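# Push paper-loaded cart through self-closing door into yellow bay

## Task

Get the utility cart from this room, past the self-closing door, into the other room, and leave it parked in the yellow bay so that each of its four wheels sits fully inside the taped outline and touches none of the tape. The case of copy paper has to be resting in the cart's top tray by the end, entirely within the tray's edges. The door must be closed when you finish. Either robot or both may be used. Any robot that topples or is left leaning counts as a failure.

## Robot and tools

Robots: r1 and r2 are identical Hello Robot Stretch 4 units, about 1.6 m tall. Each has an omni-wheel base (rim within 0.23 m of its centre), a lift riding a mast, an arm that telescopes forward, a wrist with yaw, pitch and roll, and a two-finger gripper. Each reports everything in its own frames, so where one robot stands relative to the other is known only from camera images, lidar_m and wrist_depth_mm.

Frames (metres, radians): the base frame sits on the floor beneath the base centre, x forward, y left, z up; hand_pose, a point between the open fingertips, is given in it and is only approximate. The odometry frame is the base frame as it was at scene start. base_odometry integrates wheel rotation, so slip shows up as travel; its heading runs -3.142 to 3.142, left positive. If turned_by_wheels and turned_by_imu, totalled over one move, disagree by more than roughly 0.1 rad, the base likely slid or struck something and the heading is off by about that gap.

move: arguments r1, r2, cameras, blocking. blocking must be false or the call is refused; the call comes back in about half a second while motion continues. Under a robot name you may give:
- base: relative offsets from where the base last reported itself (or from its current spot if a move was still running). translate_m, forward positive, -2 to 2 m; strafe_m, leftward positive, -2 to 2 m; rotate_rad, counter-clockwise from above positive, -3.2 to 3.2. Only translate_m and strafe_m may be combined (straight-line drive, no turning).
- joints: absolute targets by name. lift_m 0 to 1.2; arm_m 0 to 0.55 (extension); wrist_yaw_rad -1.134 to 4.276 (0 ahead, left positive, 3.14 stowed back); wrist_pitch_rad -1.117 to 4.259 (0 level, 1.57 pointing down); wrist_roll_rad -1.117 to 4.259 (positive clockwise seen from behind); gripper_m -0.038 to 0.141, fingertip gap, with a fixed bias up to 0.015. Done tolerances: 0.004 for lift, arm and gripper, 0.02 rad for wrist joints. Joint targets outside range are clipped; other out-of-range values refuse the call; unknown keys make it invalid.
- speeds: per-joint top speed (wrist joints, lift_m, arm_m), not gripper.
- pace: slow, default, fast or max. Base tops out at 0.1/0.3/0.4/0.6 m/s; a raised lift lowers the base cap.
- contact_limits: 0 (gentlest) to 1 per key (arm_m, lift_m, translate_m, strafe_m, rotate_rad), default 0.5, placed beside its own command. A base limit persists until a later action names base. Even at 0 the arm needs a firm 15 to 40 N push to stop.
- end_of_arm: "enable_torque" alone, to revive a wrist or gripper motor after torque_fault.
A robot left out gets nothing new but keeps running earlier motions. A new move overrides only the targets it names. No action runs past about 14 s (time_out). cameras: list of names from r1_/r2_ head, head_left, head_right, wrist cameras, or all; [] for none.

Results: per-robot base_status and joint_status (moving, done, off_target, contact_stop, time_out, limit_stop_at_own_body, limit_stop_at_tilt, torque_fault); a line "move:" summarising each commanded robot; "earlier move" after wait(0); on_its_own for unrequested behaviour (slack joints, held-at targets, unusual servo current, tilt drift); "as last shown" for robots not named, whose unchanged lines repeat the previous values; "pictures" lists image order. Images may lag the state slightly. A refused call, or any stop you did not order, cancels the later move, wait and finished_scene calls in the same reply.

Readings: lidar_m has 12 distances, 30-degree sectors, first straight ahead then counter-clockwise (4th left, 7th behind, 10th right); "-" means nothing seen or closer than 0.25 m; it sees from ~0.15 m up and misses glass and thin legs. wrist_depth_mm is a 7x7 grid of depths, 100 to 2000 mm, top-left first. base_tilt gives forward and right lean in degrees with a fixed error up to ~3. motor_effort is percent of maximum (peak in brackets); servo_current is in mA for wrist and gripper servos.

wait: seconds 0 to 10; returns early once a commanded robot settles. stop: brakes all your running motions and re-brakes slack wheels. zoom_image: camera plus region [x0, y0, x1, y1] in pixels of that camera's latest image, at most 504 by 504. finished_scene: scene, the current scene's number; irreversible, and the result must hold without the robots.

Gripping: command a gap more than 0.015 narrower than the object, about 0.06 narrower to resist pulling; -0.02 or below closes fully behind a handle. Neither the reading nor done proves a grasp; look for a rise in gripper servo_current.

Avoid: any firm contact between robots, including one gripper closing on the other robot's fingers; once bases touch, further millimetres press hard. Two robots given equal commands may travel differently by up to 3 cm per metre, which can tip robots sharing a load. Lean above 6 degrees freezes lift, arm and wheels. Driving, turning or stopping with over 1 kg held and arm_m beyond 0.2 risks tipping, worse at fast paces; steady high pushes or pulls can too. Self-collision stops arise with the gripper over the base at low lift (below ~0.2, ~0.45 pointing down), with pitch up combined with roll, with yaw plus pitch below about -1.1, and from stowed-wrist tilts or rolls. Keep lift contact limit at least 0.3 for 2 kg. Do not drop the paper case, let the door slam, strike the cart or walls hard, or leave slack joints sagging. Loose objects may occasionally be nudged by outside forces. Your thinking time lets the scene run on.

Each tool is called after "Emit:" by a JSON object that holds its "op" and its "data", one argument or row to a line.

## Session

Emit:
{"op": "move", "data": {
  "blocking": false
}}

Scene clock: 0.00 s.
r1.base_odometry: x=+0.000 y=+0.000 heading=+0.000
r1.turned_by_wheels: +0.000
r1.turned_by_imu: +0.000
r1.base_tilt: forward=-1.6 right=+1.3
r1.lidar_m: 0.96 1.73 2.02 2.40 3.92 1.60 0.85 0.77 0.78 0.89 0.77 0.78
r1.base_status: not commanded
r1.joint_positions: lift_m=+0.124 arm_m=+0.000 wrist_yaw_rad=+3.194 wrist_pitch_rad=+0.002 wrist_roll_rad=+0.000 gripper_m=+0.056
r1.joint_status: not commanded
r1.measured_speeds: all 0
r1.motor_effort: lift_m=+19 arm_m=-4 wheel_0=-2 wheel_1=+1 wheel_2=+0
r1.servo_current: wrist_yaw_rad=59 wrist_pitch_rad=46 wrist_roll_rad=46 gripper_m=39
r1.hand_pose: x=-0.1216 y=+0.0722 z=+0.3019 quat_wxyz=(-0.026, -0.001, +0.000, +1.000) (m; r1's base frame)
r1.wrist_depth_mm: - 135 - - - - - / - 123 135 - - - - / - 121 191 - - - - / 110 136 194 - - - - / 137 - - - 1618 - - / 226 - 190 1098 188 1160 1118 / 224 163 750 798 768 768 759
r2.base_odometry: x=+0.000 y=+0.000 heading=+0.000
r2.turned_by_wheels: +0.000
r2.turned_by_imu: +0.000
r2.base_tilt: forward=-0.6 right=+0.1
r2.lidar_m: 1.29 1.32 1.58 2.33 2.36 2.78 1.41 1.41 2.77 2.39 2.42 1.48
r2.base_status: not commanded
r2.joint_positions: lift_m=+0.200 arm_m=+0.000 wrist_yaw_rad=+3.211 wrist_pitch_rad=+0.001 wrist_roll_rad=+0.000 gripper_m=+0.056
r2.joint_status: not commanded
r2.measured_speeds: all 0
r2.motor_effort: lift_m=+18 arm_m=-4 wheel_0=-1 wheel_1=+1 wheel_2=+1
r2.servo_current: wrist_yaw_rad=46 wrist_pitch_rad=39 wrist_roll_rad=52 gripper_m=52
r2.hand_pose: x=-0.1229 y=+0.0671 z=+0.3779 quat_wxyz=(-0.035, -0.001, +0.000, +0.999) (m; r2's base frame)
r2.wrist_depth_mm: - - 137 - - - - / - - 137 - - - - / - 109 138 - - - - / - 140 175 - - - - / 214 - - - - - - / 213 1281 196 1255 190 1336 1182 / 208 243 866 - - 854 878
pictures: r1_head_camera, r1_head_left_camera, r1_head_right_camera, r1_wrist_camera, r2_head_camera, r2_head_left_camera, r2_head_right_camera, r2_wrist_camera
Images, in order (width x height): r1_head_camera 420x560, r1_head_left_camera 420x672, r1_head_right_camera 420x672, r1_wrist_camera 616x392, r2_head_camera 420x560, r2_head_left_camera 420x672, r2_head_right_camera 420x672, r2_wrist_camera 616x392.

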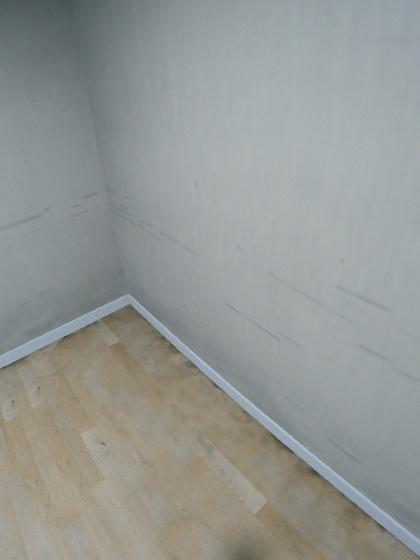

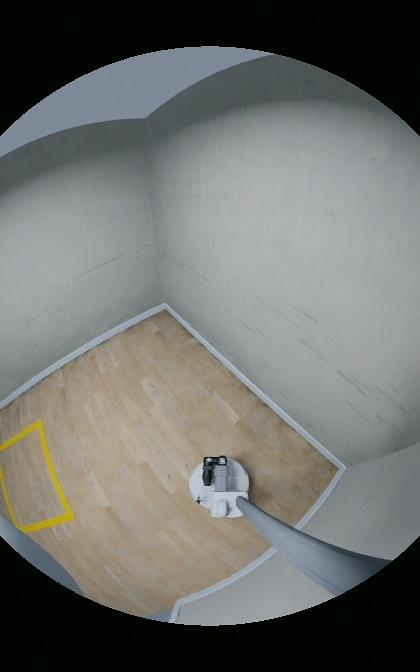

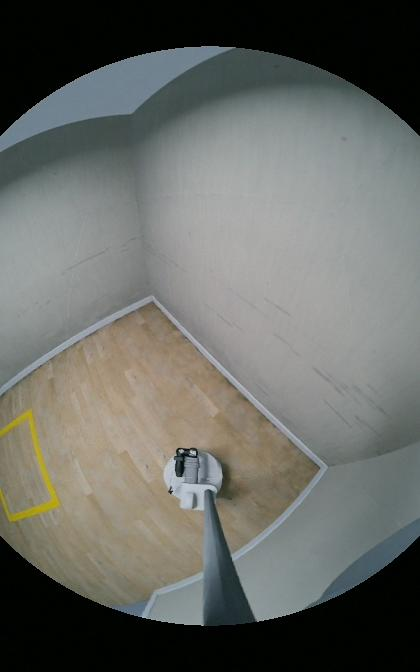

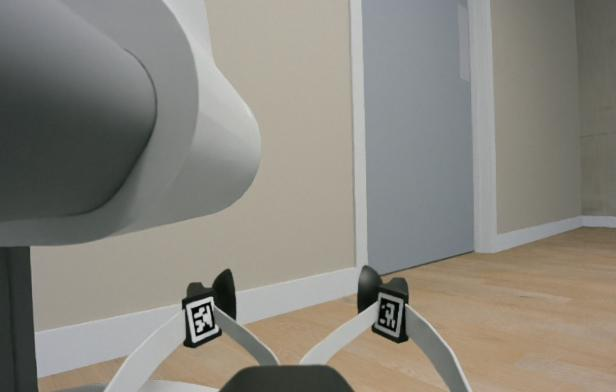

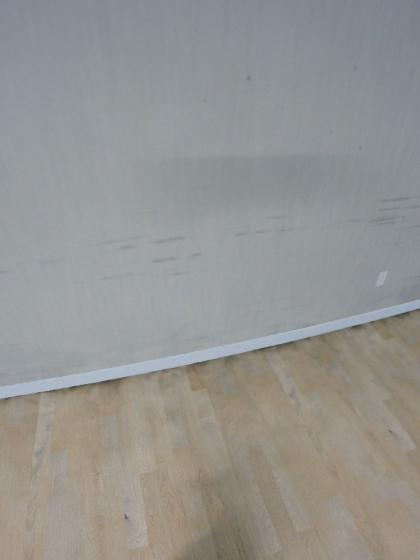

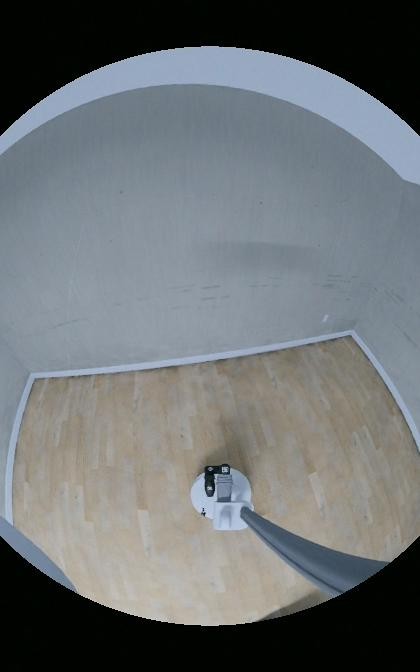

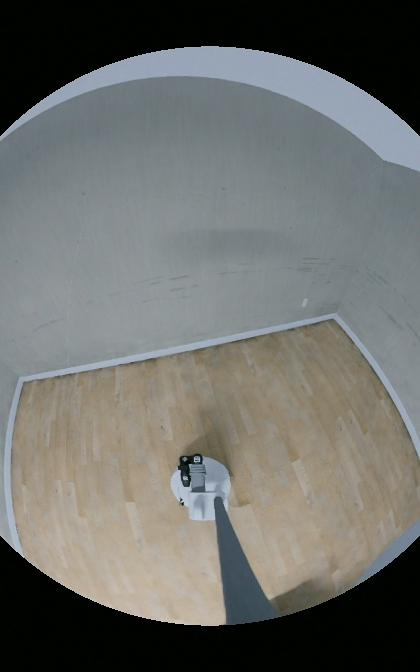

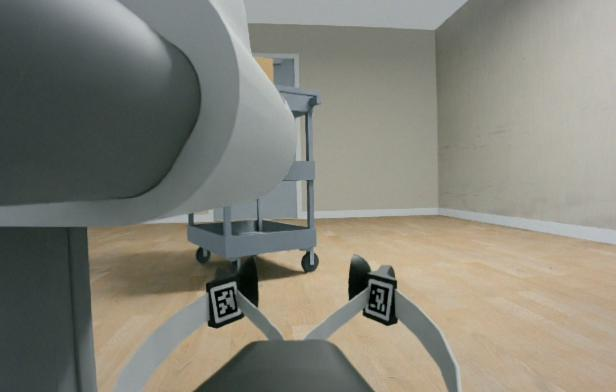

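Emit:
{"op": "move", "data": {
  "blocking": false,
  "cameras": [],
  "r1": {"base":{"rotate_rad":2.79},"joints":{"lift_m":0.85,"wrist_yaw_rad":0,"gripper_m":0.11}},
  "r2": {"base":{"rotate_rad":3.14},"joints":{"lift_m":0.688,"wrist_yaw_rad":0,"wrist_roll_rad":1.568,"gripper_m":0.1}}
}}

Emit:
{"op": "wait", "data": {
  "seconds": 5,
  "cameras": []
}}

Emit:
{"op": "wait", "data": {
  "seconds": 0.5
}}

Scene clock: 16.93 s.
move: r1 moving; r2 moving
r1.base_odometry: x=+0.000 y=+0.000 heading=+0.253
r1.turned_by_wheels: +0.253
r1.turned_by_imu: +0.253
r1.base_tilt: forward=-1.6 right=+1.2
r1.lidar_m: 1.17 2.01 2.13 2.99 2.65 1.07 0.76 0.75 0.80 0.83 0.77 0.81
r1.base_status: rotate_rad moving
r1.joint_positions: lift_m=+0.162 arm_m=+0.000 wrist_yaw_rad=+2.607 wrist_pitch_rad=+0.002 wrist_roll_rad=+0.000 gripper_m=+0.075
r1.joint_status: lift_m moving; wrist_yaw_rad moving; gripper_m moving
r1.measured_speeds: translate_m=+0.000 strafe_m=+0.000 rotate_rad=+0.974 lift_m=+0.146 arm_m=+0.000 wrist_yaw_rad=-1.820 wrist_pitch_rad=+0.000 wrist_roll_rad=+0.000
r1.motor_effort: lift_m=+26(27) arm_m=-2(4) wheel_0=-8(10) wheel_1=-7(10) wheel_2=-7(7)
r1.servo_current: wrist_yaw_rad=117(117) wrist_pitch_rad=46(46) wrist_roll_rad=39(59) gripper_m=78(78)
r1.hand_pose: x=-0.0327 y=+0.2221 z=+0.3395 quat_wxyz=(+0.264, -0.001, +0.000, +0.965) (m; r1's base frame)
r1.wrist_depth_mm: - - 1366 - - - - / - - 1366 - - - - / - - 1366 - - - - / - - 1397 - - - - / - - 1308 - - - - / - - 196 1281 189 1308 1205 / - 809 820 151 866 831 866
r2.base_odometry: x=+0.000 y=+0.000 heading=+0.252
r2.turned_by_wheels: +0.252
r2.turned_by_imu: +0.245
r2.base_tilt: forward=-0.7 right=+0.1
r2.lidar_m: 1.30 1.40 1.93 2.34 2.48 3.41 1.45 3.35 2.48 2.38 1.84 1.37
r2.base_status: rotate_rad moving
r2.joint_positions: lift_m=+0.238 arm_m=+0.000 wrist_yaw_rad=+2.649 wrist_pitch_rad=+0.001 wrist_roll_rad=+0.588 gripper_m=+0.075
r2.joint_status: lift_m moving; wrist_yaw_rad moving; wrist_roll_rad moving; gripper_m moving
r2.measured_speeds: translate_m=+0.002 strafe_m=+0.000 rotate_rad=+0.977 lift_m=+0.146 arm_m=+0.000 wrist_yaw_rad=-1.743 wrist_pitch_rad=+0.000 wrist_roll_rad=+1.820
r2.motor_effort: lift_m=+21(24) arm_m=-4(4) wheel_0=-3(11) wheel_1=-11(11) wheel_2=-10(12)
r2.servo_current: wrist_yaw_rad=98(98) wrist_pitch_rad=39(46) wrist_roll_rad=65(104) gripper_m=72(104)
r2.hand_pose: x=-0.0417 y=+0.2135 z=+0.4157 quat_wxyz=(+0.234, +0.070, +0.281, +0.928) (m; r2's base frame)
r2.wrist_depth_mm: - - - - - - - / - - - - - - - / - - - - - - 1708 / - 1756 - - - 1661 1160 / 1808 - - - 1661 1098 854 / 276 - 190 1661 189 831 683 / - 1756 1661 - 831 668 580
pictures: none
No camera images: "cameras" was empty.

Scene clock: 19.33 s.
earlier move: r1 moving; r2 done
r1.base_odometry: x=+0.000 y=+0.000 heading=+2.790
r1.turned_by_wheels: +2.537
r1.turned_by_imu: +2.550
r1.base_tilt: forward=-1.6 right=+1.3
r1.lidar_m: 1.16 0.79 0.74 0.77 0.81 0.75 0.79 1.07 2.03 2.10 2.70 3.88
r1.base_status: done
r1.joint_positions: lift_m=+0.810 arm_m=+0.000 wrist_yaw_rad=+0.003 wrist_pitch_rad=+0.002 wrist_roll_rad=+0.000 gripper_m=+0.110
r1.joint_status: lift_m moving; wrist_yaw_rad moving; the others done
r1.measured_speeds: translate_m=+0.000 strafe_m=+0.000 rotate_rad=+0.000 lift_m=+0.159 arm_m=+0.000 wrist_yaw_rad=+0.000 wrist_pitch_rad=+0.000 wrist_roll_rad=+0.000
r1.motor_effort: lift_m=+24(28) arm_m=-4(4) wheel_0=-3(10) wheel_1=-1(10) wheel_2=+0(8)
r1.servo_current: wrist_yaw_rad=65(117) wrist_pitch_rad=39(46) wrist_roll_rad=59(65) gripper_m=39(85)
r1.hand_pose: x=+0.4595 y=-0.0867 z=+0.9874 quat_wxyz=(+1.000, +0.000, +0.001, +0.001) (m; r1's base frame)
r1.wrist_depth_mm: - - - 1983 - - - / - - - - - - - / - - - 1921 - - - / - - - 1983 - - - / - - 1008 - - - - / - 191 - - 200 - - / - 153 1008 141 - - -
r2.base_odometry: x=+0.000 y=+0.000 heading=+3.139
r2.turned_by_wheels: +2.887
r2.turned_by_imu: +2.810
r2.base_tilt: forward=-0.7 right=+0.1
r2.lidar_m: 1.42 1.41 2.81 2.38 2.42 1.52 1.30 1.31 1.55 2.32 2.35 2.74
r2.base_status: done
r2.joint_positions: lift_m=+0.688 arm_m=+0.000 wrist_yaw_rad=+0.003 wrist_pitch_rad=+0.001 wrist_roll_rad=+1.566 gripper_m=+0.100
r2.joint_status: all done
r2.measured_speeds: all 0
r2.motor_effort: lift_m=+21(25) arm_m=-4(4) wheel_0=-4(11) wheel_1=-3(11) wheel_2=-6(14)
r2.servo_current: wrist_yaw_rad=52(143) wrist_pitch_rad=46(46) wrist_roll_rad=46(104) gripper_m=46(104)
r2.hand_pose: x=+0.4596 y=-0.0866 z=+0.8656 quat_wxyz=(+0.709, +0.705, +0.001, +0.001) (m; r2's base frame)
r2.wrist_depth_mm: - - - - - 1708 1182 / - - - - - 1708 1205 / - - - - - 1756 1205 / - - - - - 1756 1205 / - - - - - 1499 1205 / - - 193 1308 194 1430 1205 / - - - - - - 1160
wait: 2.40 of 5 s (r2 has come to rest)
pictures: none
No camera images: "cameras" was empty.

Scene clock: 19.83 s.
earlier move: r1 moving
r1.base_odometry: x=+0.000 y=+0.000 heading=+2.790
r1.turned_by_wheels: +0.000
r1.turned_by_imu: +0.000
r1.base_tilt: forward=-1.6 right=+1.2
r1.lidar_m: 1.16 0.81 0.75 0.76 0.81 0.76 0.79 1.04 2.04 2.09 2.75 3.89
r1.base_status: done
r1.joint_positions: lift_m=+0.849 arm_m=+0.000 wrist_yaw_rad=+0.003 wrist_pitch_rad=+0.002 wrist_roll_rad=+0.000 gripper_m=+0.110
r1.joint_status: lift_m moving; wrist_yaw_rad moving; the others done
r1.measured_speeds: translate_m=+0.000 strafe_m=+0.000 rotate_rad=+0.000 lift_m=+0.009 arm_m=+0.000 wrist_yaw_rad=+0.000 wrist_pitch_rad=+0.000 wrist_roll_rad=+0.000
r1.motor_effort: lift_m=+24(28) arm_m=-4(4) wheel_0=-3(10) wheel_1=-1(10) wheel_2=+0(8)
r1.servo_current: wrist_yaw_rad=59(117) wrist_pitch_rad=46(46) wrist_roll_rad=59(65) gripper_m=39(85)
r1.hand_pose: x=+0.4595 y=-0.0867 z=+1.0271 quat_wxyz=(+1.000, +0.000, +0.001, +0.001) (m; r1's base frame)
r1.wrist_depth_mm: - - - 1983 - - - / - - - - - - - / - - - 1983 - - - / - - - 1983 - - - / - - 1008 - - - - / - 192 - - 200 - - / - 153 991 141 - - -
r2.base_odometry: x=+0.000 y=+0.000 heading=+3.139
r2.turned_by_wheels: +0.000
r2.turned_by_imu: +0.000
r2.base_tilt: forward=-0.7 right=+0.1
r2.lidar_m: 1.40 1.40 2.79 2.37 2.41 1.53 1.30 1.31 1.54 2.31 2.32 2.74
r2.base_status: done
r2.joint_positions: lift_m=+0.688 arm_m=+0.000 wrist_yaw_rad=+0.003 wrist_pitch_rad=+0.001 wrist_roll_rad=+1.566 gripper_m=+0.100
r2.joint_status: all done
r2.measured_speeds: all 0
r2.motor_effort: lift_m=+21(25) arm_m=-4(4) wheel_0=-3(11) wheel_1=-3(11) wheel_2=-6(14)
r2.servo_current: wrist_yaw_rad=52(143) wrist_pitch_rad=39(46) wrist_roll_rad=52(104) gripper_m=52(104)
r2.hand_pose: x=+0.4596 y=-0.0866 z=+0.8656 quat_wxyz=(+0.709, +0.705, +0.001, +0.001) (m; r2's base frame)
r2.wrist_depth_mm: - - - - - 1708 1182 / - - - - - 1756 1205 / - - - - - 1756 1205 / - - - - - 1808 1229 / - - - - - 1499 1229 / - - 193 1308 193 1430 1205 / - - - - - - 1205
wait: 0.50 s; no rest
pictures: r1_head_camera, r1_head_left_camera, r1_head_right_camera, r1_wrist_camera, r2_head_camera, r2_head_left_camera, r2_head_right_camera, r2_wrist_camera
Images, in order (width x height): r1_head_camera 420x560, r1_head_left_camera 420x672, r1_head_right_camera 420x672, r1_wrist_camera 616x392, r2_head_camera 420x560, r2_head_left_camera 420x672, r2_head_right_camera 420x672, r2_wrist_camera 616x392.

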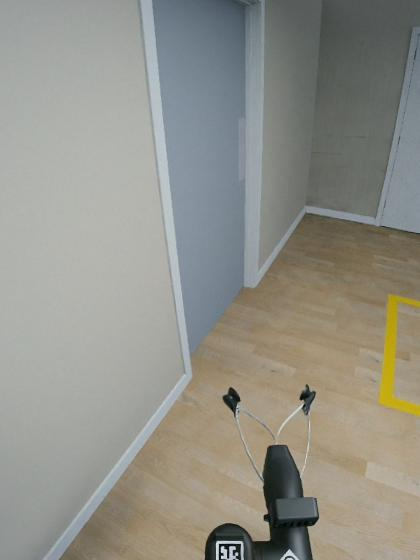

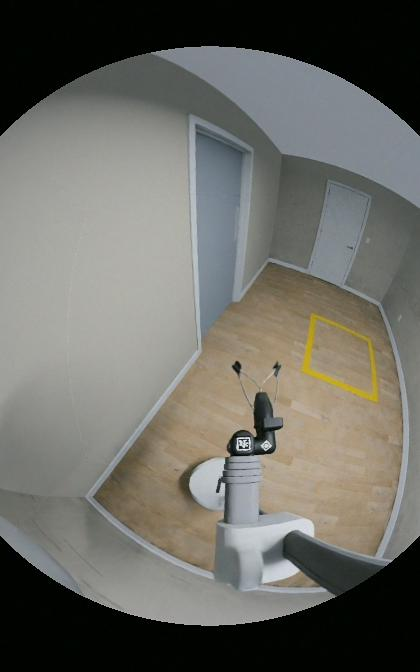

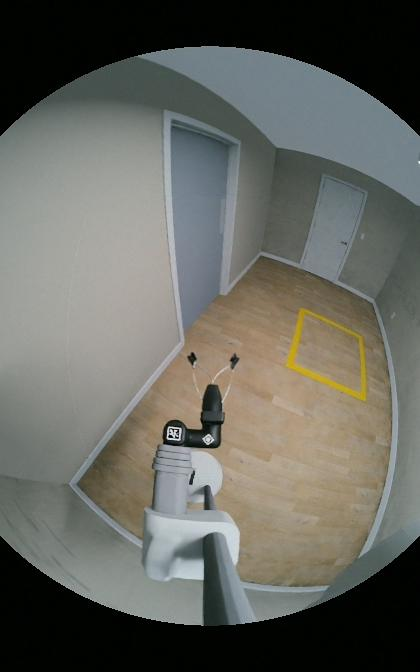

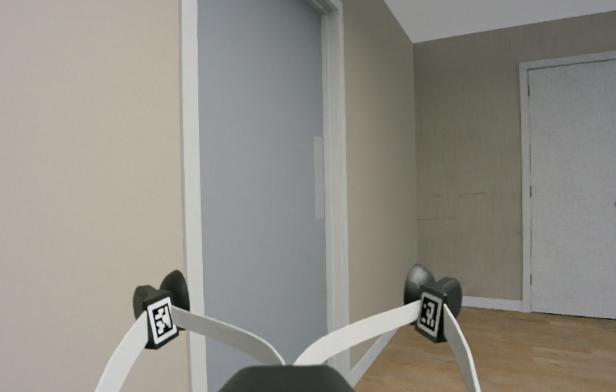

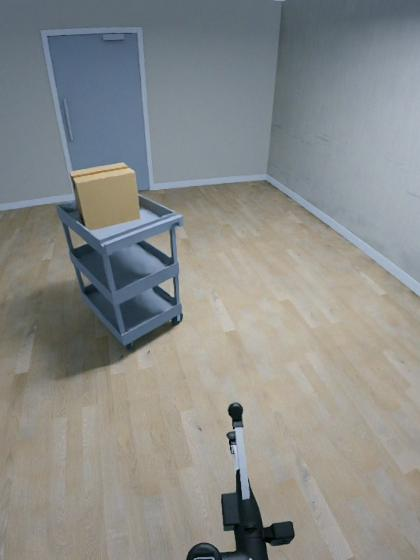

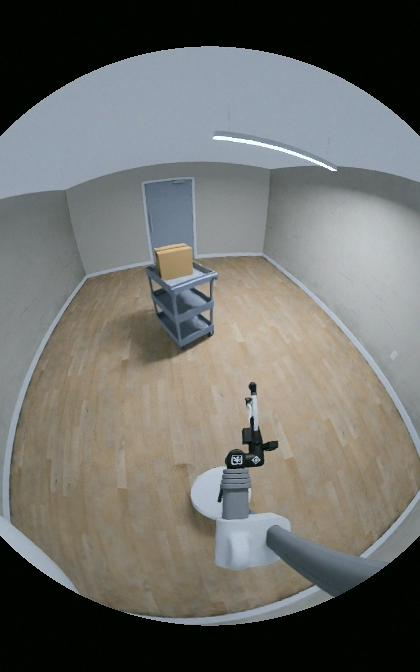

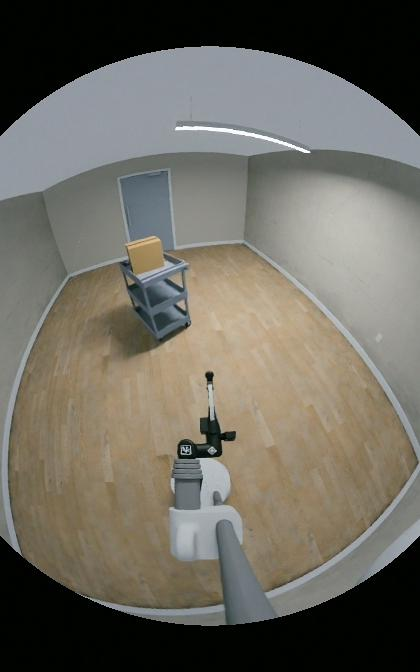

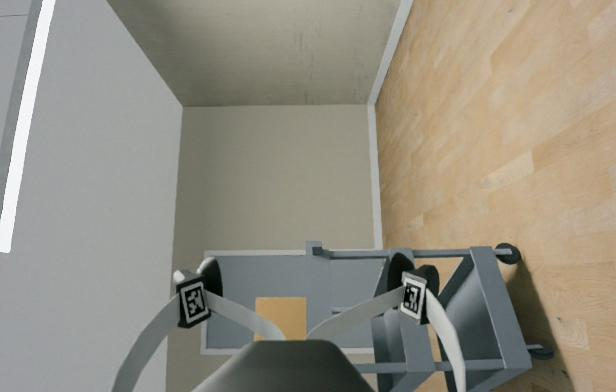

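Emit:
{"op": "zoom_image", "data": {
  "camera": "r2_head_camera",
  "region": [20, 20, 220, 370]
}}

Emit:
{"op": "zoom_image", "data": {
  "camera": "r1_head_camera",
  "region": [150, 0, 420, 420]
}}

Scaled by 1.440 from the camera's 420x560 image, which has a finer 1200x1600 frame.

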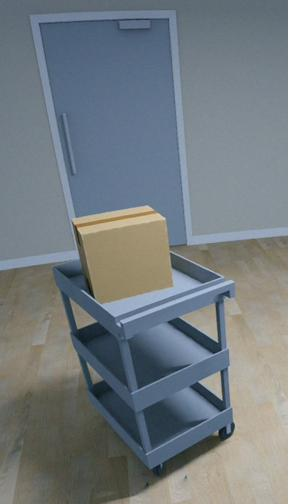

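Scaled by 1.200 from the camera's 420x560 image, which has a finer 600x800 frame.

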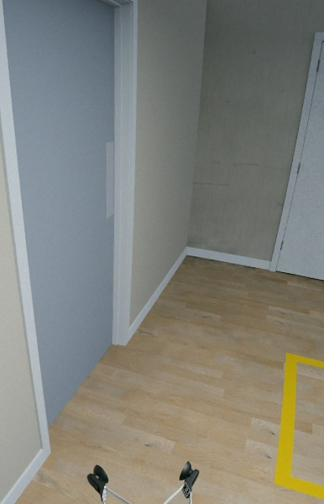

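Emit:
{"op": "move", "data": {
  "blocking": false,
  "cameras": [],
  "r1": {"base":{"rotate_rad":1.07}},
  "r2": {"base":{"rotate_rad":0.27},"joints":{"lift_m":0.85,"wrist_roll_rad":0,"gripper_m":0.11}}
}}

Emit:
{"op": "wait", "data": {
  "seconds": 2,
  "cameras": ["r2_head_camera","r1_head_right_camera"]
}}

Scene clock: 102.90 s.
earlier move: r1 done
move: r1 moving; r2 moving
r1.base_odometry: x=+0.000 y=+0.000 heading=+3.043
r1.turned_by_wheels: +0.253
r1.turned_by_imu: +0.253
r1.base_tilt: forward=-1.6 right=+1.3
r1.lidar_m: 0.94 0.74 0.74 0.85 0.77 0.78 0.90 1.46 2.03 2.28 3.68 1.94
r1.base_status: rotate_rad moving
r1.joint_positions: lift_m=+0.850 arm_m=+0.000 wrist_yaw_rad=+0.002 wrist_pitch_rad=+0.002 wrist_roll_rad=+0.000 gripper_m=+0.110
r1.joint_status: all done
r1.measured_speeds: translate_m=+0.002 strafe_m=-0.001 rotate_rad=+0.977 lift_m=+0.000 arm_m=+0.000 wrist_yaw_rad=+0.000 wrist_pitch_rad=+0.000 wrist_roll_rad=+0.000
r1.motor_effort: lift_m=+24(24) arm_m=-4(4) wheel_0=-7(10) wheel_1=-5(8) wheel_2=-6(7)
r1.servo_current: wrist_yaw_rad=59(65) wrist_pitch_rad=39(46) wrist_roll_rad=39(65) gripper_m=46(52)
r1.hand_pose: x=+0.4595 y=-0.0868 z=+1.0272 quat_wxyz=(+1.000, +0.000, +0.001, +0.001) (m; r1's base frame)
r1.wrist_depth_mm: - - - - 1808 - - / - - - - 1983 - - / - - - - 1863 - - / - - - - 1921 - - / - - - - 1921 - - / - 191 189 - 189 - - / - 153 - 137 1983 - -
r2.base_odometry: x=+0.000 y=+0.000 heading=-2.927
r2.turned_by_wheels: +0.217
r2.turned_by_imu: +0.211
r2.base_tilt: forward=-0.7 right=+0.1
r2.lidar_m: 1.39 3.59 2.48 2.38 1.96 1.37 1.32 1.36 1.84 2.32 2.41 3.21
r2.base_status: rotate_rad moving
r2.joint_positions: lift_m=+0.726 arm_m=+0.000 wrist_yaw_rad=+0.003 wrist_pitch_rad=+0.001 wrist_roll_rad=+0.980 gripper_m=+0.109
r2.joint_status: lift_m moving; wrist_roll_rad moving; gripper_m moving
r2.measured_speeds: translate_m=-0.001 strafe_m=+0.001 rotate_rad=+0.485 lift_m=+0.146 arm_m=+0.000 wrist_yaw_rad=+0.000 wrist_pitch_rad=+0.000 wrist_roll_rad=-1.820
r2.motor_effort: lift_m=+23(24) arm_m=-4(4) wheel_0=-2(10) wheel_1=-3(10) wheel_2=-5(11)
r2.servo_current: wrist_yaw_rad=52(52) wrist_pitch_rad=39(46) wrist_roll_rad=78(117) gripper_m=46(78)
r2.hand_pose: x=+0.4596 y=-0.0867 z=+0.9036 quat_wxyz=(+0.882, +0.471, +0.001, +0.001) (m; r2's base frame)
r2.wrist_depth_mm: - - - - - - - / - - - - - - 1921 / - - - - - - 1618 / - - - 1537 - - 1499 / - - - 1499 1397 1618 1281 / - - 194 1255 189 1336 1182 / - - - - - 1281 1078
pictures: none
No camera images: "cameras" was empty.

Scene clock: 104.17 s.
earlier move: r1 done; r2 done
r1.base_odometry: x=+0.000 y=+0.000 heading=-2.423
r1.turned_by_wheels: +0.817
r1.turned_by_imu: +0.822
r1.base_tilt: forward=-1.6 right=+1.3
r1.lidar_m: 0.75 0.78 0.81 0.76 0.81 1.09 2.02 2.09 2.78 3.62 1.15 0.78
r1.base_status: done
r1.joint_positions: lift_m=+0.850 arm_m=+0.000 wrist_yaw_rad=+0.002 wrist_pitch_rad=+0.002 wrist_roll_rad=+0.000 gripper_m=+0.110
r1.joint_status: all done
r1.measured_speeds: all 0
r1.motor_effort: lift_m=+23(24) arm_m=-4(4) wheel_0=-1(10) wheel_1=+1(9) wheel_2=+0(8)
r1.servo_current: wrist_yaw_rad=59(78) wrist_pitch_rad=39(46) wrist_roll_rad=46(65) gripper_m=46(52)
r1.hand_pose: x=+0.4595 y=-0.0868 z=+1.0272 quat_wxyz=(+1.000, +0.000, +0.001, +0.001) (m; r1's base frame)
r1.wrist_depth_mm: - - - - - - - / - - - - - - - / - - - - - - - / - - - - - - - / - - - - - - - / - 192 - - 189 - - / - 153 - 137 - - -
r2.base_odometry: x=+0.000 y=+0.000 heading=-2.875
r2.turned_by_wheels: +0.053
r2.turned_by_imu: +0.052
r2.base_tilt: forward=-0.6 right=+0.0
r2.lidar_m: 1.41 3.33 2.50 2.38 1.89 1.34 1.32 1.37 1.91 2.34 2.43 3.39
r2.base_status: done
r2.joint_positions: lift_m=+0.850 arm_m=+0.000 wrist_yaw_rad=+0.003 wrist_pitch_rad=+0.001 wrist_roll_rad=+0.002 gripper_m=+0.110
r2.joint_status: all done
r2.measured_speeds: all 0
r2.motor_effort: lift_m=+21(26) arm_m=-4(4) wheel_0=-2(10) wheel_1=-2(10) wheel_2=-3(11)
r2.servo_current: wrist_yaw_rad=52(59) wrist_pitch_rad=39(46) wrist_roll_rad=52(117) gripper_m=52(78)
r2.hand_pose: x=+0.4596 y=-0.0867 z=+1.0276 quat_wxyz=(+1.000, +0.001, +0.001, +0.001) (m; r2's base frame)
r2.wrist_depth_mm: - - - - - - - / - - - - - - - / - - - - - - - / - - - 1499 - - - / - - - 1499 - - - / - - 198 1756 192 - - / - - - - - - -
wait: 1.27 of 2 s (r1 and r2 have come to rest)
pictures: r1_head_right_camera, r2_head_camera
Images, in order (width x height): r1_head_right_camera 420x672, r2_head_camera 420x560.

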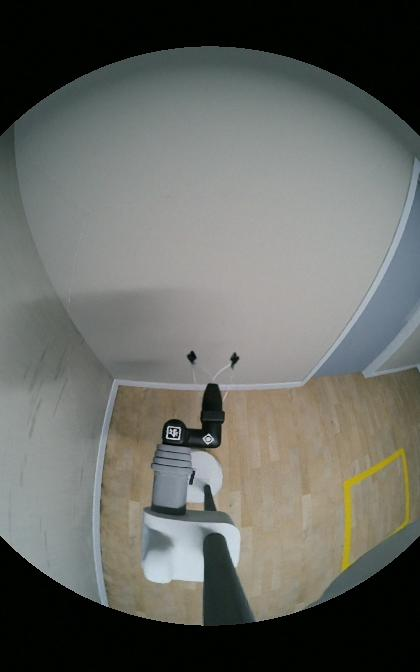

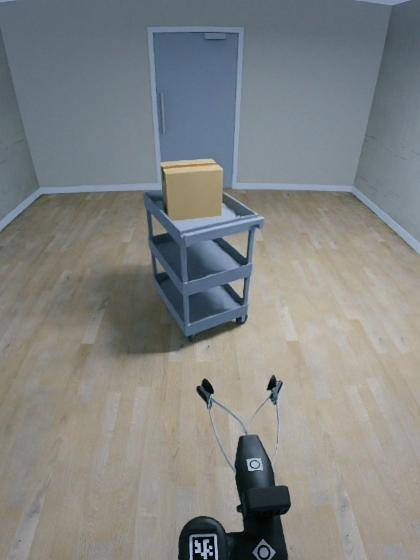

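Emit:
{"op": "move", "data": {
  "blocking": false,
  "cameras": [],
  "r1": {"base":{"strafe_m":-1.5},"contact_limits":{"strafe_m":0.2}},
  "r2": {"base":{"translate_m":1.06,"strafe_m":-0.85},"pace":"fast","contact_limits":{"translate_m":0.2}}
}}

Emit:
{"op": "wait", "data": {
  "seconds": 2.5,
  "cameras": []
}}

Emit:
{"op": "wait", "data": {
  "seconds": 3,
  "cameras": ["r2_head_camera"]
}}

Scene clock: 120.93 s.
move: r1 moving; r2 moving
r1.base_odometry: x=-0.024 y=+0.027 heading=-2.423
r1.turned_by_wheels: +0.000
r1.turned_by_imu: +0.000
r1.base_tilt: forward=-1.6 right=+1.3
r1.lidar_m: 0.75 0.78 0.86 0.80 0.84 1.12 2.01 2.10 2.80 3.62 1.15 0.79
r1.base_status: strafe_m moving
r1.joint_positions: lift_m=+0.850 arm_m=+0.000 wrist_yaw_rad=+0.002 wrist_pitch_rad=+0.002 wrist_roll_rad=+0.000 gripper_m=+0.110
r1.joint_status: not commanded
r1.measured_speeds: translate_m=+0.000 strafe_m=-0.140 rotate_rad=+0.000 lift_m=+0.000 arm_m=+0.000 wrist_yaw_rad=+0.000 wrist_pitch_rad=+0.000 wrist_roll_rad=+0.000
r1.motor_effort: lift_m=+23(24) arm_m=-4(4) wheel_0=+10(10) wheel_1=-7(10) wheel_2=+1(1)
r1.servo_current: wrist_yaw_rad=52(65) wrist_pitch_rad=39(52) wrist_roll_rad=46(65) gripper_m=46(46)
r1.contact_limits: strafe_m 0.2
r1.hand_pose: x=+0.4595 y=-0.0868 z=+1.0272 quat_wxyz=(+1.000, +0.000, +0.001, +0.001) (m; r1's base frame)
r1.wrist_depth_mm: - - - - - - - / - - - - - - - / - - - - - - - / - - - - - - - / - - - - - - - / - 192 - - 189 - - / - 153 - 137 - - -
r2.base_odometry: x=-0.042 y=+0.018 heading=-2.875
r2.turned_by_wheels: -0.001
r2.turned_by_imu: +0.000
r2.base_tilt: forward=-0.7 right=+0.0
r2.lidar_m: 1.36 3.41 2.53 2.40 1.91 1.40 1.33 1.40 1.99 2.30 2.42 3.39
r2.base_status: translate_m moving; strafe_m moving
r2.joint_positions: lift_m=+0.850 arm_m=+0.000 wrist_yaw_rad=+0.003 wrist_pitch_rad=+0.001 wrist_roll_rad=+0.002 gripper_m=+0.110
r2.joint_status: not commanded
r2.measured_speeds: translate_m=+0.137 strafe_m=-0.109 rotate_rad=+0.001 lift_m=+0.000 arm_m=+0.000 wrist_yaw_rad=+0.000 wrist_pitch_rad=+0.000 wrist_roll_rad=+0.000
r2.motor_effort: lift_m=+21(21) arm_m=-4(4) wheel_0=+11(14) wheel_1=-7(7) wheel_2=-14(14)
r2.servo_current: wrist_yaw_rad=59(65) wrist_pitch_rad=39(46) wrist_roll_rad=46(52) gripper_m=46(59)
r2.contact_limits: translate_m 0.2
r2.hand_pose: x=+0.4596 y=-0.0867 z=+1.0276 quat_wxyz=(+1.000, +0.001, +0.001, +0.001) (m; r2's base frame)
r2.wrist_depth_mm: - - - - - - - / - - - - - - - / - - - - - - - / - - - 1499 - - - / - - - 1464 - - - / - - 198 1756 193 - - / - - - - - - -
pictures: none
No camera images: "cameras" was empty.

Scene clock: 123.43 s.
earlier move: r1 moving; r2 moving
r1.base_odometry: x=-0.490 y=+0.561 heading=-2.423
r1.turned_by_wheels: +0.000
r1.turned_by_imu: -0.004
r1.base_tilt: forward=-1.6 right=+1.3
r1.lidar_m: 0.76 0.78 1.08 1.52 1.55 2.07 1.98 2.06 2.74 3.20 1.32 0.84
r1.base_status: strafe_m moving
r1.joint_positions: lift_m=+0.850 arm_m=+0.000 wrist_yaw_rad=+0.002 wrist_pitch_rad=+0.002 wrist_roll_rad=+0.000 gripper_m=+0.110
r1.joint_status: not commanded
r1.measured_speeds: translate_m=+0.000 strafe_m=-0.300 rotate_rad=+0.001 lift_m=+0.000 arm_m=+0.000 wrist_yaw_rad=+0.000 wrist_pitch_rad=+0.000 wrist_roll_rad=+0.000
r1.motor_effort: lift_m=+23(24) arm_m=-4(4) wheel_0=+7(12) wheel_1=-7(11) wheel_2=+1(3)
r1.servo_current: wrist_yaw_rad=59(65) wrist_pitch_rad=39(52) wrist_roll_rad=46(65) gripper_m=46(46)
r1.contact_limits: strafe_m 0.2
r1.hand_pose: x=+0.4595 y=-0.0868 z=+1.0272 quat_wxyz=(+1.000, +0.000, +0.001, +0.001) (m; r1's base frame)
r1.wrist_depth_mm: - - - - 580 - - / - - - - 585 - - / - - - - 585 - - / - - - - 585 - - / - - - - 580 - - / - 193 189 - 189 - - / - 153 - 137 574 - -
r2.base_odometry: x=-0.899 y=+0.390 heading=-2.875
r2.turned_by_wheels: +0.000
r2.turned_by_imu: +0.002
r2.base_tilt: forward=-0.7 right=+0.1
r2.lidar_m: 3.70 0.82 0.91 2.96 2.92 2.16 2.07 2.17 1.83 1.74 1.83 2.53
r2.base_status: translate_m moving; strafe_m moving
r2.joint_positions: lift_m=+0.850 arm_m=+0.000 wrist_yaw_rad=+0.003 wrist_pitch_rad=+0.001 wrist_roll_rad=+0.002 gripper_m=+0.110
r2.joint_status: not commanded
r2.measured_speeds: translate_m=+0.313 strafe_m=-0.249 rotate_rad=+0.000 lift_m=+0.000 arm_m=+0.000 wrist_yaw_rad=+0.000 wrist_pitch_rad=+0.000 wrist_roll_rad=+0.000
r2.motor_effort: lift_m=+21(21) arm_m=-4(5) wheel_0=+4(18) wheel_1=-5(9) wheel_2=-9(15)
r2.servo_current: wrist_yaw_rad=46(65) wrist_pitch_rad=33(46) wrist_roll_rad=52(59) gripper_m=46(59)
r2.contact_limits: translate_m 0.2
r2.hand_pose: x=+0.4596 y=-0.0867 z=+1.0277 quat_wxyz=(+1.000, +0.001, +0.001, +0.001) (m; r2's base frame)
r2.wrist_depth_mm: - - - - - - - / - - - - - - - / - - - - - - - / 809 - - - - - - / 798 - - - - - - / 788 661 199 - 198 - - / 615 - - - - - -
wait: 2.50 s; no rest
pictures: none
No camera images: "cameras" was empty.

Scene clock: 125.23 s.
earlier move: r1 moving; r2 done
r1.base_odometry: x=-0.846 y=+0.968 heading=-2.423
r1.turned_by_wheels: +0.000
r1.turned_by_imu: -0.003
r1.base_tilt: forward=-1.6 right=+1.3
r1.lidar_m: 0.88 0.84 1.13 2.04 2.12 2.08 1.94 2.05 2.71 2.65 1.24 0.94
r1.base_status: strafe_m moving
r1.joint_positions: lift_m=+0.850 arm_m=+0.000 wrist_yaw_rad=+0.002 wrist_pitch_rad=+0.002 wrist_roll_rad=+0.000 gripper_m=+0.110
r1.joint_status: not commanded
r1.measured_speeds: translate_m=+0.000 strafe_m=-0.300 rotate_rad=+0.000 lift_m=+0.000 arm_m=+0.000 wrist_yaw_rad=+0.000 wrist_pitch_rad=+0.000 wrist_roll_rad=+0.000
r1.motor_effort: lift_m=+23(24) arm_m=-4(4) wheel_0=+7(12) wheel_1=-4(11) wheel_2=+0(3)
r1.servo_current: wrist_yaw_rad=39(65) wrist_pitch_rad=39(52) wrist_roll_rad=65(72) gripper_m=39(46)
r1.contact_limits: strafe_m 0.2
r1.hand_pose: x=+0.4595 y=-0.0868 z=+1.0272 quat_wxyz=(+1.000, +0.000, +0.001, +0.001) (m; r1's base frame)
r1.wrist_depth_mm: - 654 - - - - - / 585 647 - - - - - / 585 640 - - - - - / 580 640 - - - - - / 591 621 - - - - - / 591 213 - - 190 - - / - 181 - 137 - - -
r2.base_odometry: x=-1.246 y=+0.541 heading=-2.875
r2.turned_by_wheels: +0.000
r2.turned_by_imu: +0.001
r2.base_tilt: forward=-0.7 right=+0.1
r2.lidar_m: 3.41 0.69 0.74 3.22 3.32 2.50 2.37 2.16 1.57 1.50 1.58 2.19
r2.base_status: done
r2.joint_positions: lift_m=+0.850 arm_m=+0.000 wrist_yaw_rad=+0.003 wrist_pitch_rad=+0.001 wrist_roll_rad=+0.002 gripper_m=+0.110
r2.joint_status: not commanded
r2.measured_speeds: all 0
r2.motor_effort: lift_m=+21(21) arm_m=-4(5) wheel_0=+0(18) wheel_1=-3(9) wheel_2=-1(15)
r2.servo_current: wrist_yaw_rad=52(65) wrist_pitch_rad=39(46) wrist_roll_rad=52(59) gripper_m=52(59)
r2.contact_limits: translate_m 0.2
r2.hand_pose: x=+0.4596 y=-0.0867 z=+1.0277 quat_wxyz=(+1.000, +0.001, +0.001, +0.001) (m; r2's base frame)
r2.wrist_depth_mm: - - - - - - - / - - - - - - - / - - - - - - - / - - - - - - - / - - - - - - - / - - 198 - 198 - - / - - - - - - -
wait: 1.80 of 3 s (r2 has come to rest)
pictures: r2_head_camera
Images, in order (width x height): r2_head_camera 420x560.

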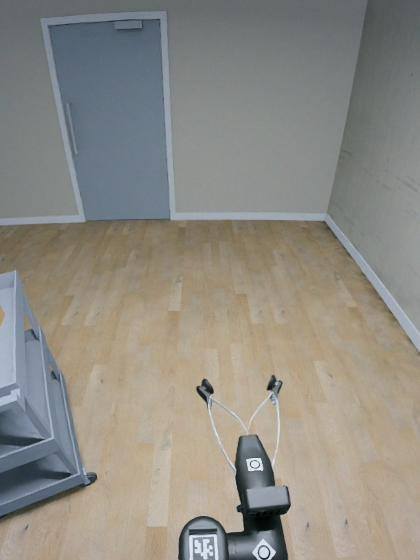

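Emit:
{"op": "move", "data": {
  "blocking": false,
  "cameras": [],
  "r2": {"base":{"translate_m":2.0},"pace":"fast","contact_limits":{"translate_m":0.2}}
}}

Emit:
{"op": "wait", "data": {
  "seconds": 3,
  "cameras": []
}}

Emit:
{"op": "wait", "data": {
  "seconds": 4,
  "cameras": ["r2_head_camera","r1_head_camera","r1_head_right_camera"]
}}

Scene clock: 134.47 s.
earlier move: r1 done
move: r2 moving
r1.base_odometry: x=-0.987 y=+1.130 heading=-2.423
r1.turned_by_wheels: +0.000
r1.turned_by_imu: -0.001
r1.base_tilt: forward=-1.6 right=+1.3
r1.lidar_m: 0.89 0.89 1.14 2.26 2.32 2.06 1.96 2.02 2.60 2.44 1.25 0.93
r1.base_status: done
r1.joint_positions: lift_m=+0.850 arm_m=+0.000 wrist_yaw_rad=+0.002 wrist_pitch_rad=+0.002 wrist_roll_rad=+0.000 gripper_m=+0.110
r1.joint_status: not commanded
r1.measured_speeds: all 0
r1.motor_effort: lift_m=+23(23) arm_m=-4(4) wheel_0=+0(1) wheel_1=-1(1) wheel_2=+0(0)
r1.servo_current: wrist_yaw_rad=39(59) wrist_pitch_rad=39(46) wrist_roll_rad=52(65) gripper_m=46(46)
r1.contact_limits: strafe_m 0.2
r1.hand_pose: x=+0.4595 y=-0.0868 z=+1.0272 quat_wxyz=(+1.000, +0.000, +0.001, +0.001) (m; r1's base frame)
r1.wrist_depth_mm: - - - - - - 676 / - - - - - 707 683 / - - - - - 715 691 / - - - - - 723 691 / - - - - - 715 683 / - 191 - - 190 - 699 / - 153 - 137 - - 699
r2.base_odometry: x=-1.287 y=+0.530 heading=-2.875
r2.turned_by_wheels: +0.000
r2.turned_by_imu: +0.001
r2.base_tilt: forward=-0.7 right=+0.1
r2.lidar_m: 3.38 0.68 0.66 3.20 3.36 2.52 2.41 2.13 1.55 1.50 1.59 2.16
r2.base_status: translate_m moving
r2.joint_positions: lift_m=+0.850 arm_m=+0.000 wrist_yaw_rad=+0.003 wrist_pitch_rad=+0.001 wrist_roll_rad=+0.002 gripper_m=+0.110
r2.joint_status: not commanded
r2.measured_speeds: translate_m=+0.166 strafe_m=+0.000 rotate_rad=+0.002 lift_m=+0.000 arm_m=+0.000 wrist_yaw_rad=+0.000 wrist_pitch_rad=+0.000 wrist_roll_rad=+0.000
r2.motor_effort: lift_m=+21(21) arm_m=-4(4) wheel_0=+8(10) wheel_1=+6(9) wheel_2=-13(15)
r2.servo_current: wrist_yaw_rad=46(59) wrist_pitch_rad=46(46) wrist_roll_rad=46(52) gripper_m=52(59)
r2.contact_limits: translate_m 0.2
r2.hand_pose: x=+0.4596 y=-0.0867 z=+1.0277 quat_wxyz=(+1.000, +0.001, +0.001, +0.001) (m; r2's base frame)
r2.wrist_depth_mm: - - - - - - - / - - - - - - - / - - - - - - - / - - - - - - - / - - - - - - - / - - 199 - 199 - - / - - - - - - -
pictures: none
No camera images: "cameras" was empty.

Scene clock: 137.47 s.
earlier move: r2 moving
r1.base_odometry: x=-0.987 y=+1.130 heading=-2.423
r1.turned_by_wheels: +0.000
r1.turned_by_imu: +0.000
r1.base_tilt: forward=-1.6 right=+1.3
r1.lidar_m: 0.88 0.91 1.14 2.23 2.30 2.06 1.95 2.01 2.60 2.45 1.26 0.94
r1.base_status: done
r1.joint_positions: lift_m=+0.850 arm_m=+0.000 wrist_yaw_rad=+0.002 wrist_pitch_rad=+0.002 wrist_roll_rad=+0.000 gripper_m=+0.110
r1.joint_status: not commanded
r1.measured_speeds: all 0
r1.motor_effort: lift_m=+23(24) arm_m=-4(4) wheel_0=+1(1) wheel_1=+0(1) wheel_2=+0(0)
r1.servo_current: wrist_yaw_rad=46(72) wrist_pitch_rad=33(52) wrist_roll_rad=52(65) gripper_m=46(52)
r1.contact_limits: strafe_m 0.2
r1.hand_pose: x=+0.4595 y=-0.0868 z=+1.0272 quat_wxyz=(+1.000, +0.000, +0.001, +0.001) (m; r1's base frame)
r1.wrist_depth_mm: - - - - - - 683 / - - - - - 715 691 / - - - - - 707 691 / - - - - - 715 699 / - - - - - 723 691 / - 191 - - 190 - 691 / - 153 - 137 - - 699
r2.base_odometry: x=-2.369 y=+0.234 heading=-2.875
r2.turned_by_wheels: +0.000
r2.turned_by_imu: +0.001
r2.base_tilt: forward=-0.7 right=+0.1
r2.lidar_m: 2.26 2.38 3.29 0.69 0.65 0.73 3.63 2.12 1.58 1.53 1.62 2.24
r2.base_status: translate_m moving
r2.joint_positions: lift_m=+0.850 arm_m=+0.000 wrist_yaw_rad=+0.003 wrist_pitch_rad=+0.001 wrist_roll_rad=+0.002 gripper_m=+0.110
r2.joint_status: not commanded
r2.measured_speeds: translate_m=+0.399 strafe_m=+0.000 rotate_rad=+0.003 lift_m=+0.000 arm_m=+0.000 wrist_yaw_rad=+0.000 wrist_pitch_rad=+0.000 wrist_roll_rad=+0.000
r2.motor_effort: lift_m=+21(21) arm_m=-4(4) wheel_0=+8(11) wheel_1=+7(9) wheel_2=-9(16)
r2.servo_current: wrist_yaw_rad=39(59) wrist_pitch_rad=39(52) wrist_roll_rad=59(59) gripper_m=52(59)
r2.contact_limits: translate_m 0.2
r2.hand_pose: x=+0.4595 y=-0.0867 z=+1.0277 quat_wxyz=(+1.000, +0.001, +0.001, +0.001) (m; r2's base frame)
r2.wrist_depth_mm: - - - - - - - / - - - - - - - / - - - - - - - / - - - - - - - / - - - - - - - / - - 199 - 198 - - / - - - - - - -
wait: 3.00 s; no rest
pictures: none
No camera images: "cameras" was empty.

Scene clock: 140.43 s.
earlier move: r2 done
r1.base_odometry: x=-0.987 y=+1.130 heading=-2.423
r1.turned_by_wheels: +0.000
r1.turned_by_imu: +0.000
r1.base_tilt: forward=-1.6 right=+1.3
r1.lidar_m: 0.90 0.91 1.12 2.27 2.33 2.08 1.95 2.02 2.61 2.44 1.27 0.96
r1.base_status: done
r1.joint_positions: lift_m=+0.850 arm_m=+0.000 wrist_yaw_rad=+0.002 wrist_pitch_rad=+0.002 wrist_roll_rad=+0.000 gripper_m=+0.110
r1.joint_status: not commanded
r1.measured_speeds: all 0
r1.motor_effort: lift_m=+23(24) arm_m=-3(4) wheel_0=+0(1) wheel_1=+0(1) wheel_2=+0(0)
r1.servo_current: wrist_yaw_rad=46(72) wrist_pitch_rad=39(52) wrist_roll_rad=39(78) gripper_m=39(52)
r1.contact_limits: strafe_m 0.2
r1.hand_pose: x=+0.4595 y=-0.0868 z=+1.0272 quat_wxyz=(+1.000, +0.000, +0.001, +0.001) (m; r1's base frame)
r1.wrist_depth_mm: - - - - - - 676 / - - - - - 715 683 / - - - - - 715 691 / - - - - - 707 699 / - - - - - 723 699 / - 192 - - 189 - 699 / - 153 - 137 - - 691
r2.base_odometry: x=-3.176 y=+0.014 heading=-2.875
r2.turned_by_wheels: +0.000
r2.turned_by_imu: +0.001
r2.base_tilt: forward=-0.7 right=+0.1
r2.lidar_m: 1.43 1.50 2.10 3.20 1.30 1.15 - 2.16 1.60 1.54 1.60 1.49
r2.base_status: done
r2.joint_positions: lift_m=+0.850 arm_m=+0.000 wrist_yaw_rad=+0.003 wrist_pitch_rad=+0.001 wrist_roll_rad=+0.002 gripper_m=+0.110
r2.joint_status: not commanded
r2.measured_speeds: all 0
r2.motor_effort: lift_m=+21(21) arm_m=-4(4) wheel_0=+4(11) wheel_1=+2(9) wheel_2=-1(16)
r2.servo_current: wrist_yaw_rad=46(65) wrist_pitch_rad=39(52) wrist_roll_rad=59(65) gripper_m=52(59)
r2.contact_limits: translate_m 0.2
r2.hand_pose: x=+0.4595 y=-0.0867 z=+1.0277 quat_wxyz=(+1.000, +0.001, +0.001, +0.001) (m; r2's base frame)
r2.wrist_depth_mm: - - - - - - - / - - - - - - - / - - - - - - - / - - - - - - - / - - - - - - - / - - 192 - 189 - - / - - - - - - -
wait: 2.97 of 4 s (r2 has come to rest)
pictures: r1_head_camera, r1_head_right_camera, r2_head_camera
Images, in order (width x height): r1_head_camera 420x560, r1_head_right_camera 420x672, r2_head_camera 420x560.

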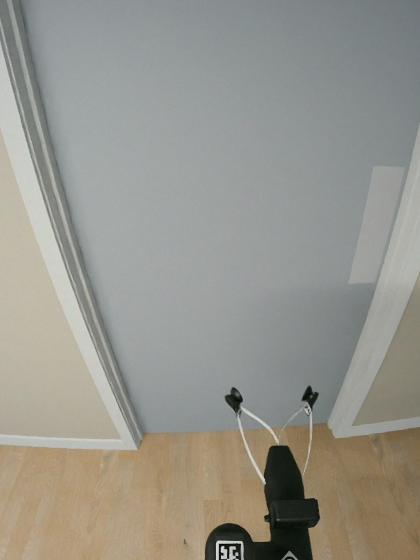

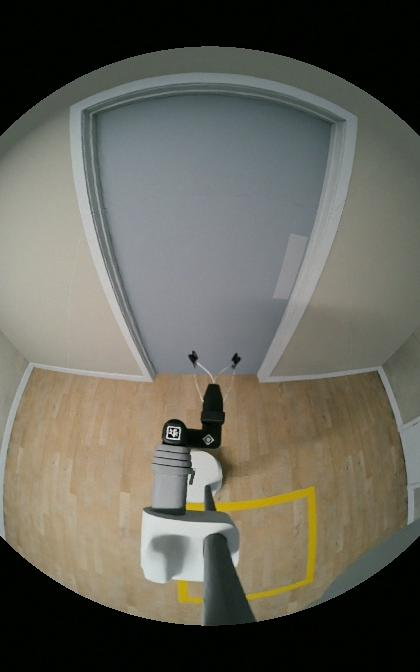

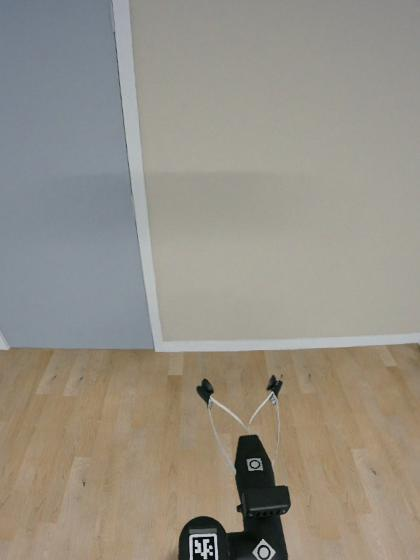

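Emit:
{"op": "move", "data": {
  "blocking": false,
  "cameras": [],
  "r2": {"base":{"translate_m":0.25,"strafe_m":1.25},"pace":"fast","contact_limits":{"translate_m":0.2}}
}}

Emit:
{"op": "wait", "data": {
  "seconds": 5,
  "cameras": ["r2_head_camera","r2_wrist_camera"]
}}

Scene clock: 149.80 s.
move: r2 moving
r1: as last shown
r1.lidar_m: 0.89 0.92 1.15 2.24 2.33 2.06 1.95 2.03 2.61 2.46 1.24 0.96
r1.motor_effort: lift_m=+23(23) arm_m=-4(4) wheel_0=+0(1) wheel_1=-1(1) wheel_2=+0(0)
r1.servo_current: wrist_yaw_rad=65(65) wrist_pitch_rad=46(52) wrist_roll_rad=65(65) gripper_m=39(52)
r1.contact_limits: strafe_m 0.2
r1.wrist_depth_mm: - - - - - - 676 / - - - - - 715 691 / - - - - - 723 699 / - - - - - 723 699 / - - - - - 732 699 / - 192 - - 189 - 691 / - 153 - 137 - - 691
r2.base_odometry: x=-3.172 y=-0.031 heading=-2.875
r2.turned_by_wheels: +0.000
r2.turned_by_imu: +0.000
r2.base_tilt: forward=-0.7 right=+0.1
r2.lidar_m: 1.41 1.50 2.07 3.15 1.41 1.12 - 2.26 1.62 1.58 1.68 1.48
r2.base_status: translate_m moving; strafe_m moving
r2.joint_positions: lift_m=+0.850 arm_m=+0.000 wrist_yaw_rad=+0.003 wrist_pitch_rad=+0.001 wrist_roll_rad=+0.002 gripper_m=+0.110
r2.joint_status: not commanded
r2.measured_speeds: translate_m=+0.033 strafe_m=+0.171 rotate_rad=-0.003 lift_m=+0.000 arm_m=+0.000 wrist_yaw_rad=+0.000 wrist_pitch_rad=+0.000 wrist_roll_rad=+0.000
r2.motor_effort: lift_m=+21(21) arm_m=-4(4) wheel_0=-10(10) wheel_1=+12(12) wheel_2=-7(8)
r2.servo_current: wrist_yaw_rad=46(52) wrist_pitch_rad=39(46) wrist_roll_rad=39(52) gripper_m=52(52)
r2.contact_limits: translate_m 0.2
r2.hand_pose: x=+0.4595 y=-0.0867 z=+1.0277 quat_wxyz=(+1.000, +0.001, +0.001, +0.001) (m; r2's base frame)
r2.wrist_depth_mm: - - - - - - - / - - - - - - - / - - - - - - - / - - - - - - - / - - - - - - - / - - 193 - 189 - - / - - - - - - -
pictures: none
No camera images: "cameras" was empty.

Scene clock: 153.90 s.
earlier move: r2 done
r1.base_odometry: x=-0.987 y=+1.130 heading=-2.423
r1.turned_by_wheels: +0.000
r1.turned_by_imu: +0.000
r1.base_tilt: forward=-1.6 right=+1.3
r1.lidar_m: 0.89 0.92 1.12 2.24 2.31 2.07 1.96 2.02 2.58 2.44 1.25 0.95
r1.base_status: not commanded
r1.joint_positions: lift_m=+0.850 arm_m=+0.000 wrist_yaw_rad=+0.002 wrist_pitch_rad=+0.002 wrist_roll_rad=+0.000 gripper_m=+0.110
r1.joint_status: not commanded
r1.measured_speeds: all 0
r1.motor_effort: lift_m=+23(24) arm_m=-4(4) wheel_0=+0(1) wheel_1=-1(1) wheel_2=+0(0)
r1.servo_current: wrist_yaw_rad=59(72) wrist_pitch_rad=46(52) wrist_roll_rad=52(65) gripper_m=33(52)
r1.contact_limits: strafe_m 0.2
r1.hand_pose: x=+0.4595 y=-0.0868 z=+1.0272 quat_wxyz=(+1.000, +0.000, +0.001, +0.001) (m; r1's base frame)
r1.wrist_depth_mm: - - - - - - 676 / - - - - - 707 683 / - - - - - 715 691 / - - - - - 723 691 / - - - - - 707 691 / - 191 - - 190 - 699 / - 153 - 137 - - 699
r2.base_odometry: x=-3.087 y=-1.258 heading=-2.875
r2.turned_by_wheels: +0.000
r2.turned_by_imu: +0.002
r2.base_tilt: forward=-0.6 right=+0.1
r2.lidar_m: 1.14 1.26 1.79 1.94 2.04 2.86 1.23 1.18 2.92 2.79 1.70 1.26
r2.base_status: done
r2.joint_positions: lift_m=+0.850 arm_m=+0.000 wrist_yaw_rad=+0.003 wrist_pitch_rad=+0.001 wrist_roll_rad=+0.002 gripper_m=+0.110
r2.joint_status: not commanded
r2.measured_speeds: all 0
r2.motor_effort: lift_m=+21(21) arm_m=-4(4) wheel_0=-1(14) wheel_1=+1(15) wheel_2=-4(8)
r2.servo_current: wrist_yaw_rad=59(59) wrist_pitch_rad=33(46) wrist_roll_rad=65(65) gripper_m=52(59)
r2.contact_limits: translate_m 0.2
r2.hand_pose: x=+0.4595 y=-0.0867 z=+1.0277 quat_wxyz=(+1.000, +0.001, +0.001, +0.001) (m; r2's base frame)
r2.wrist_depth_mm: - - - - - - - / - - - - - - - / - - - - - - - / - - - - - - - / - - - - - - - / - - 193 - 189 - - / - - - - - - -
wait: 4.10 of 5 s (r2 has come to rest)
pictures: r2_head_camera, r2_wrist_camera
Images, in order (width x height): r2_head_camera 420x560, r2_wrist_camera 616x392.

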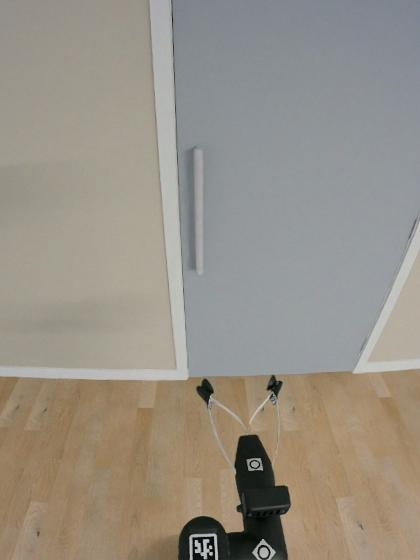

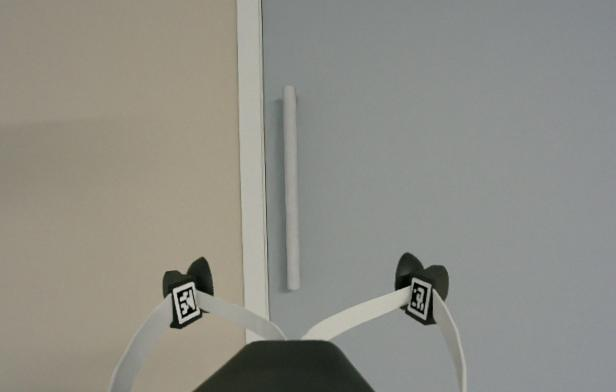

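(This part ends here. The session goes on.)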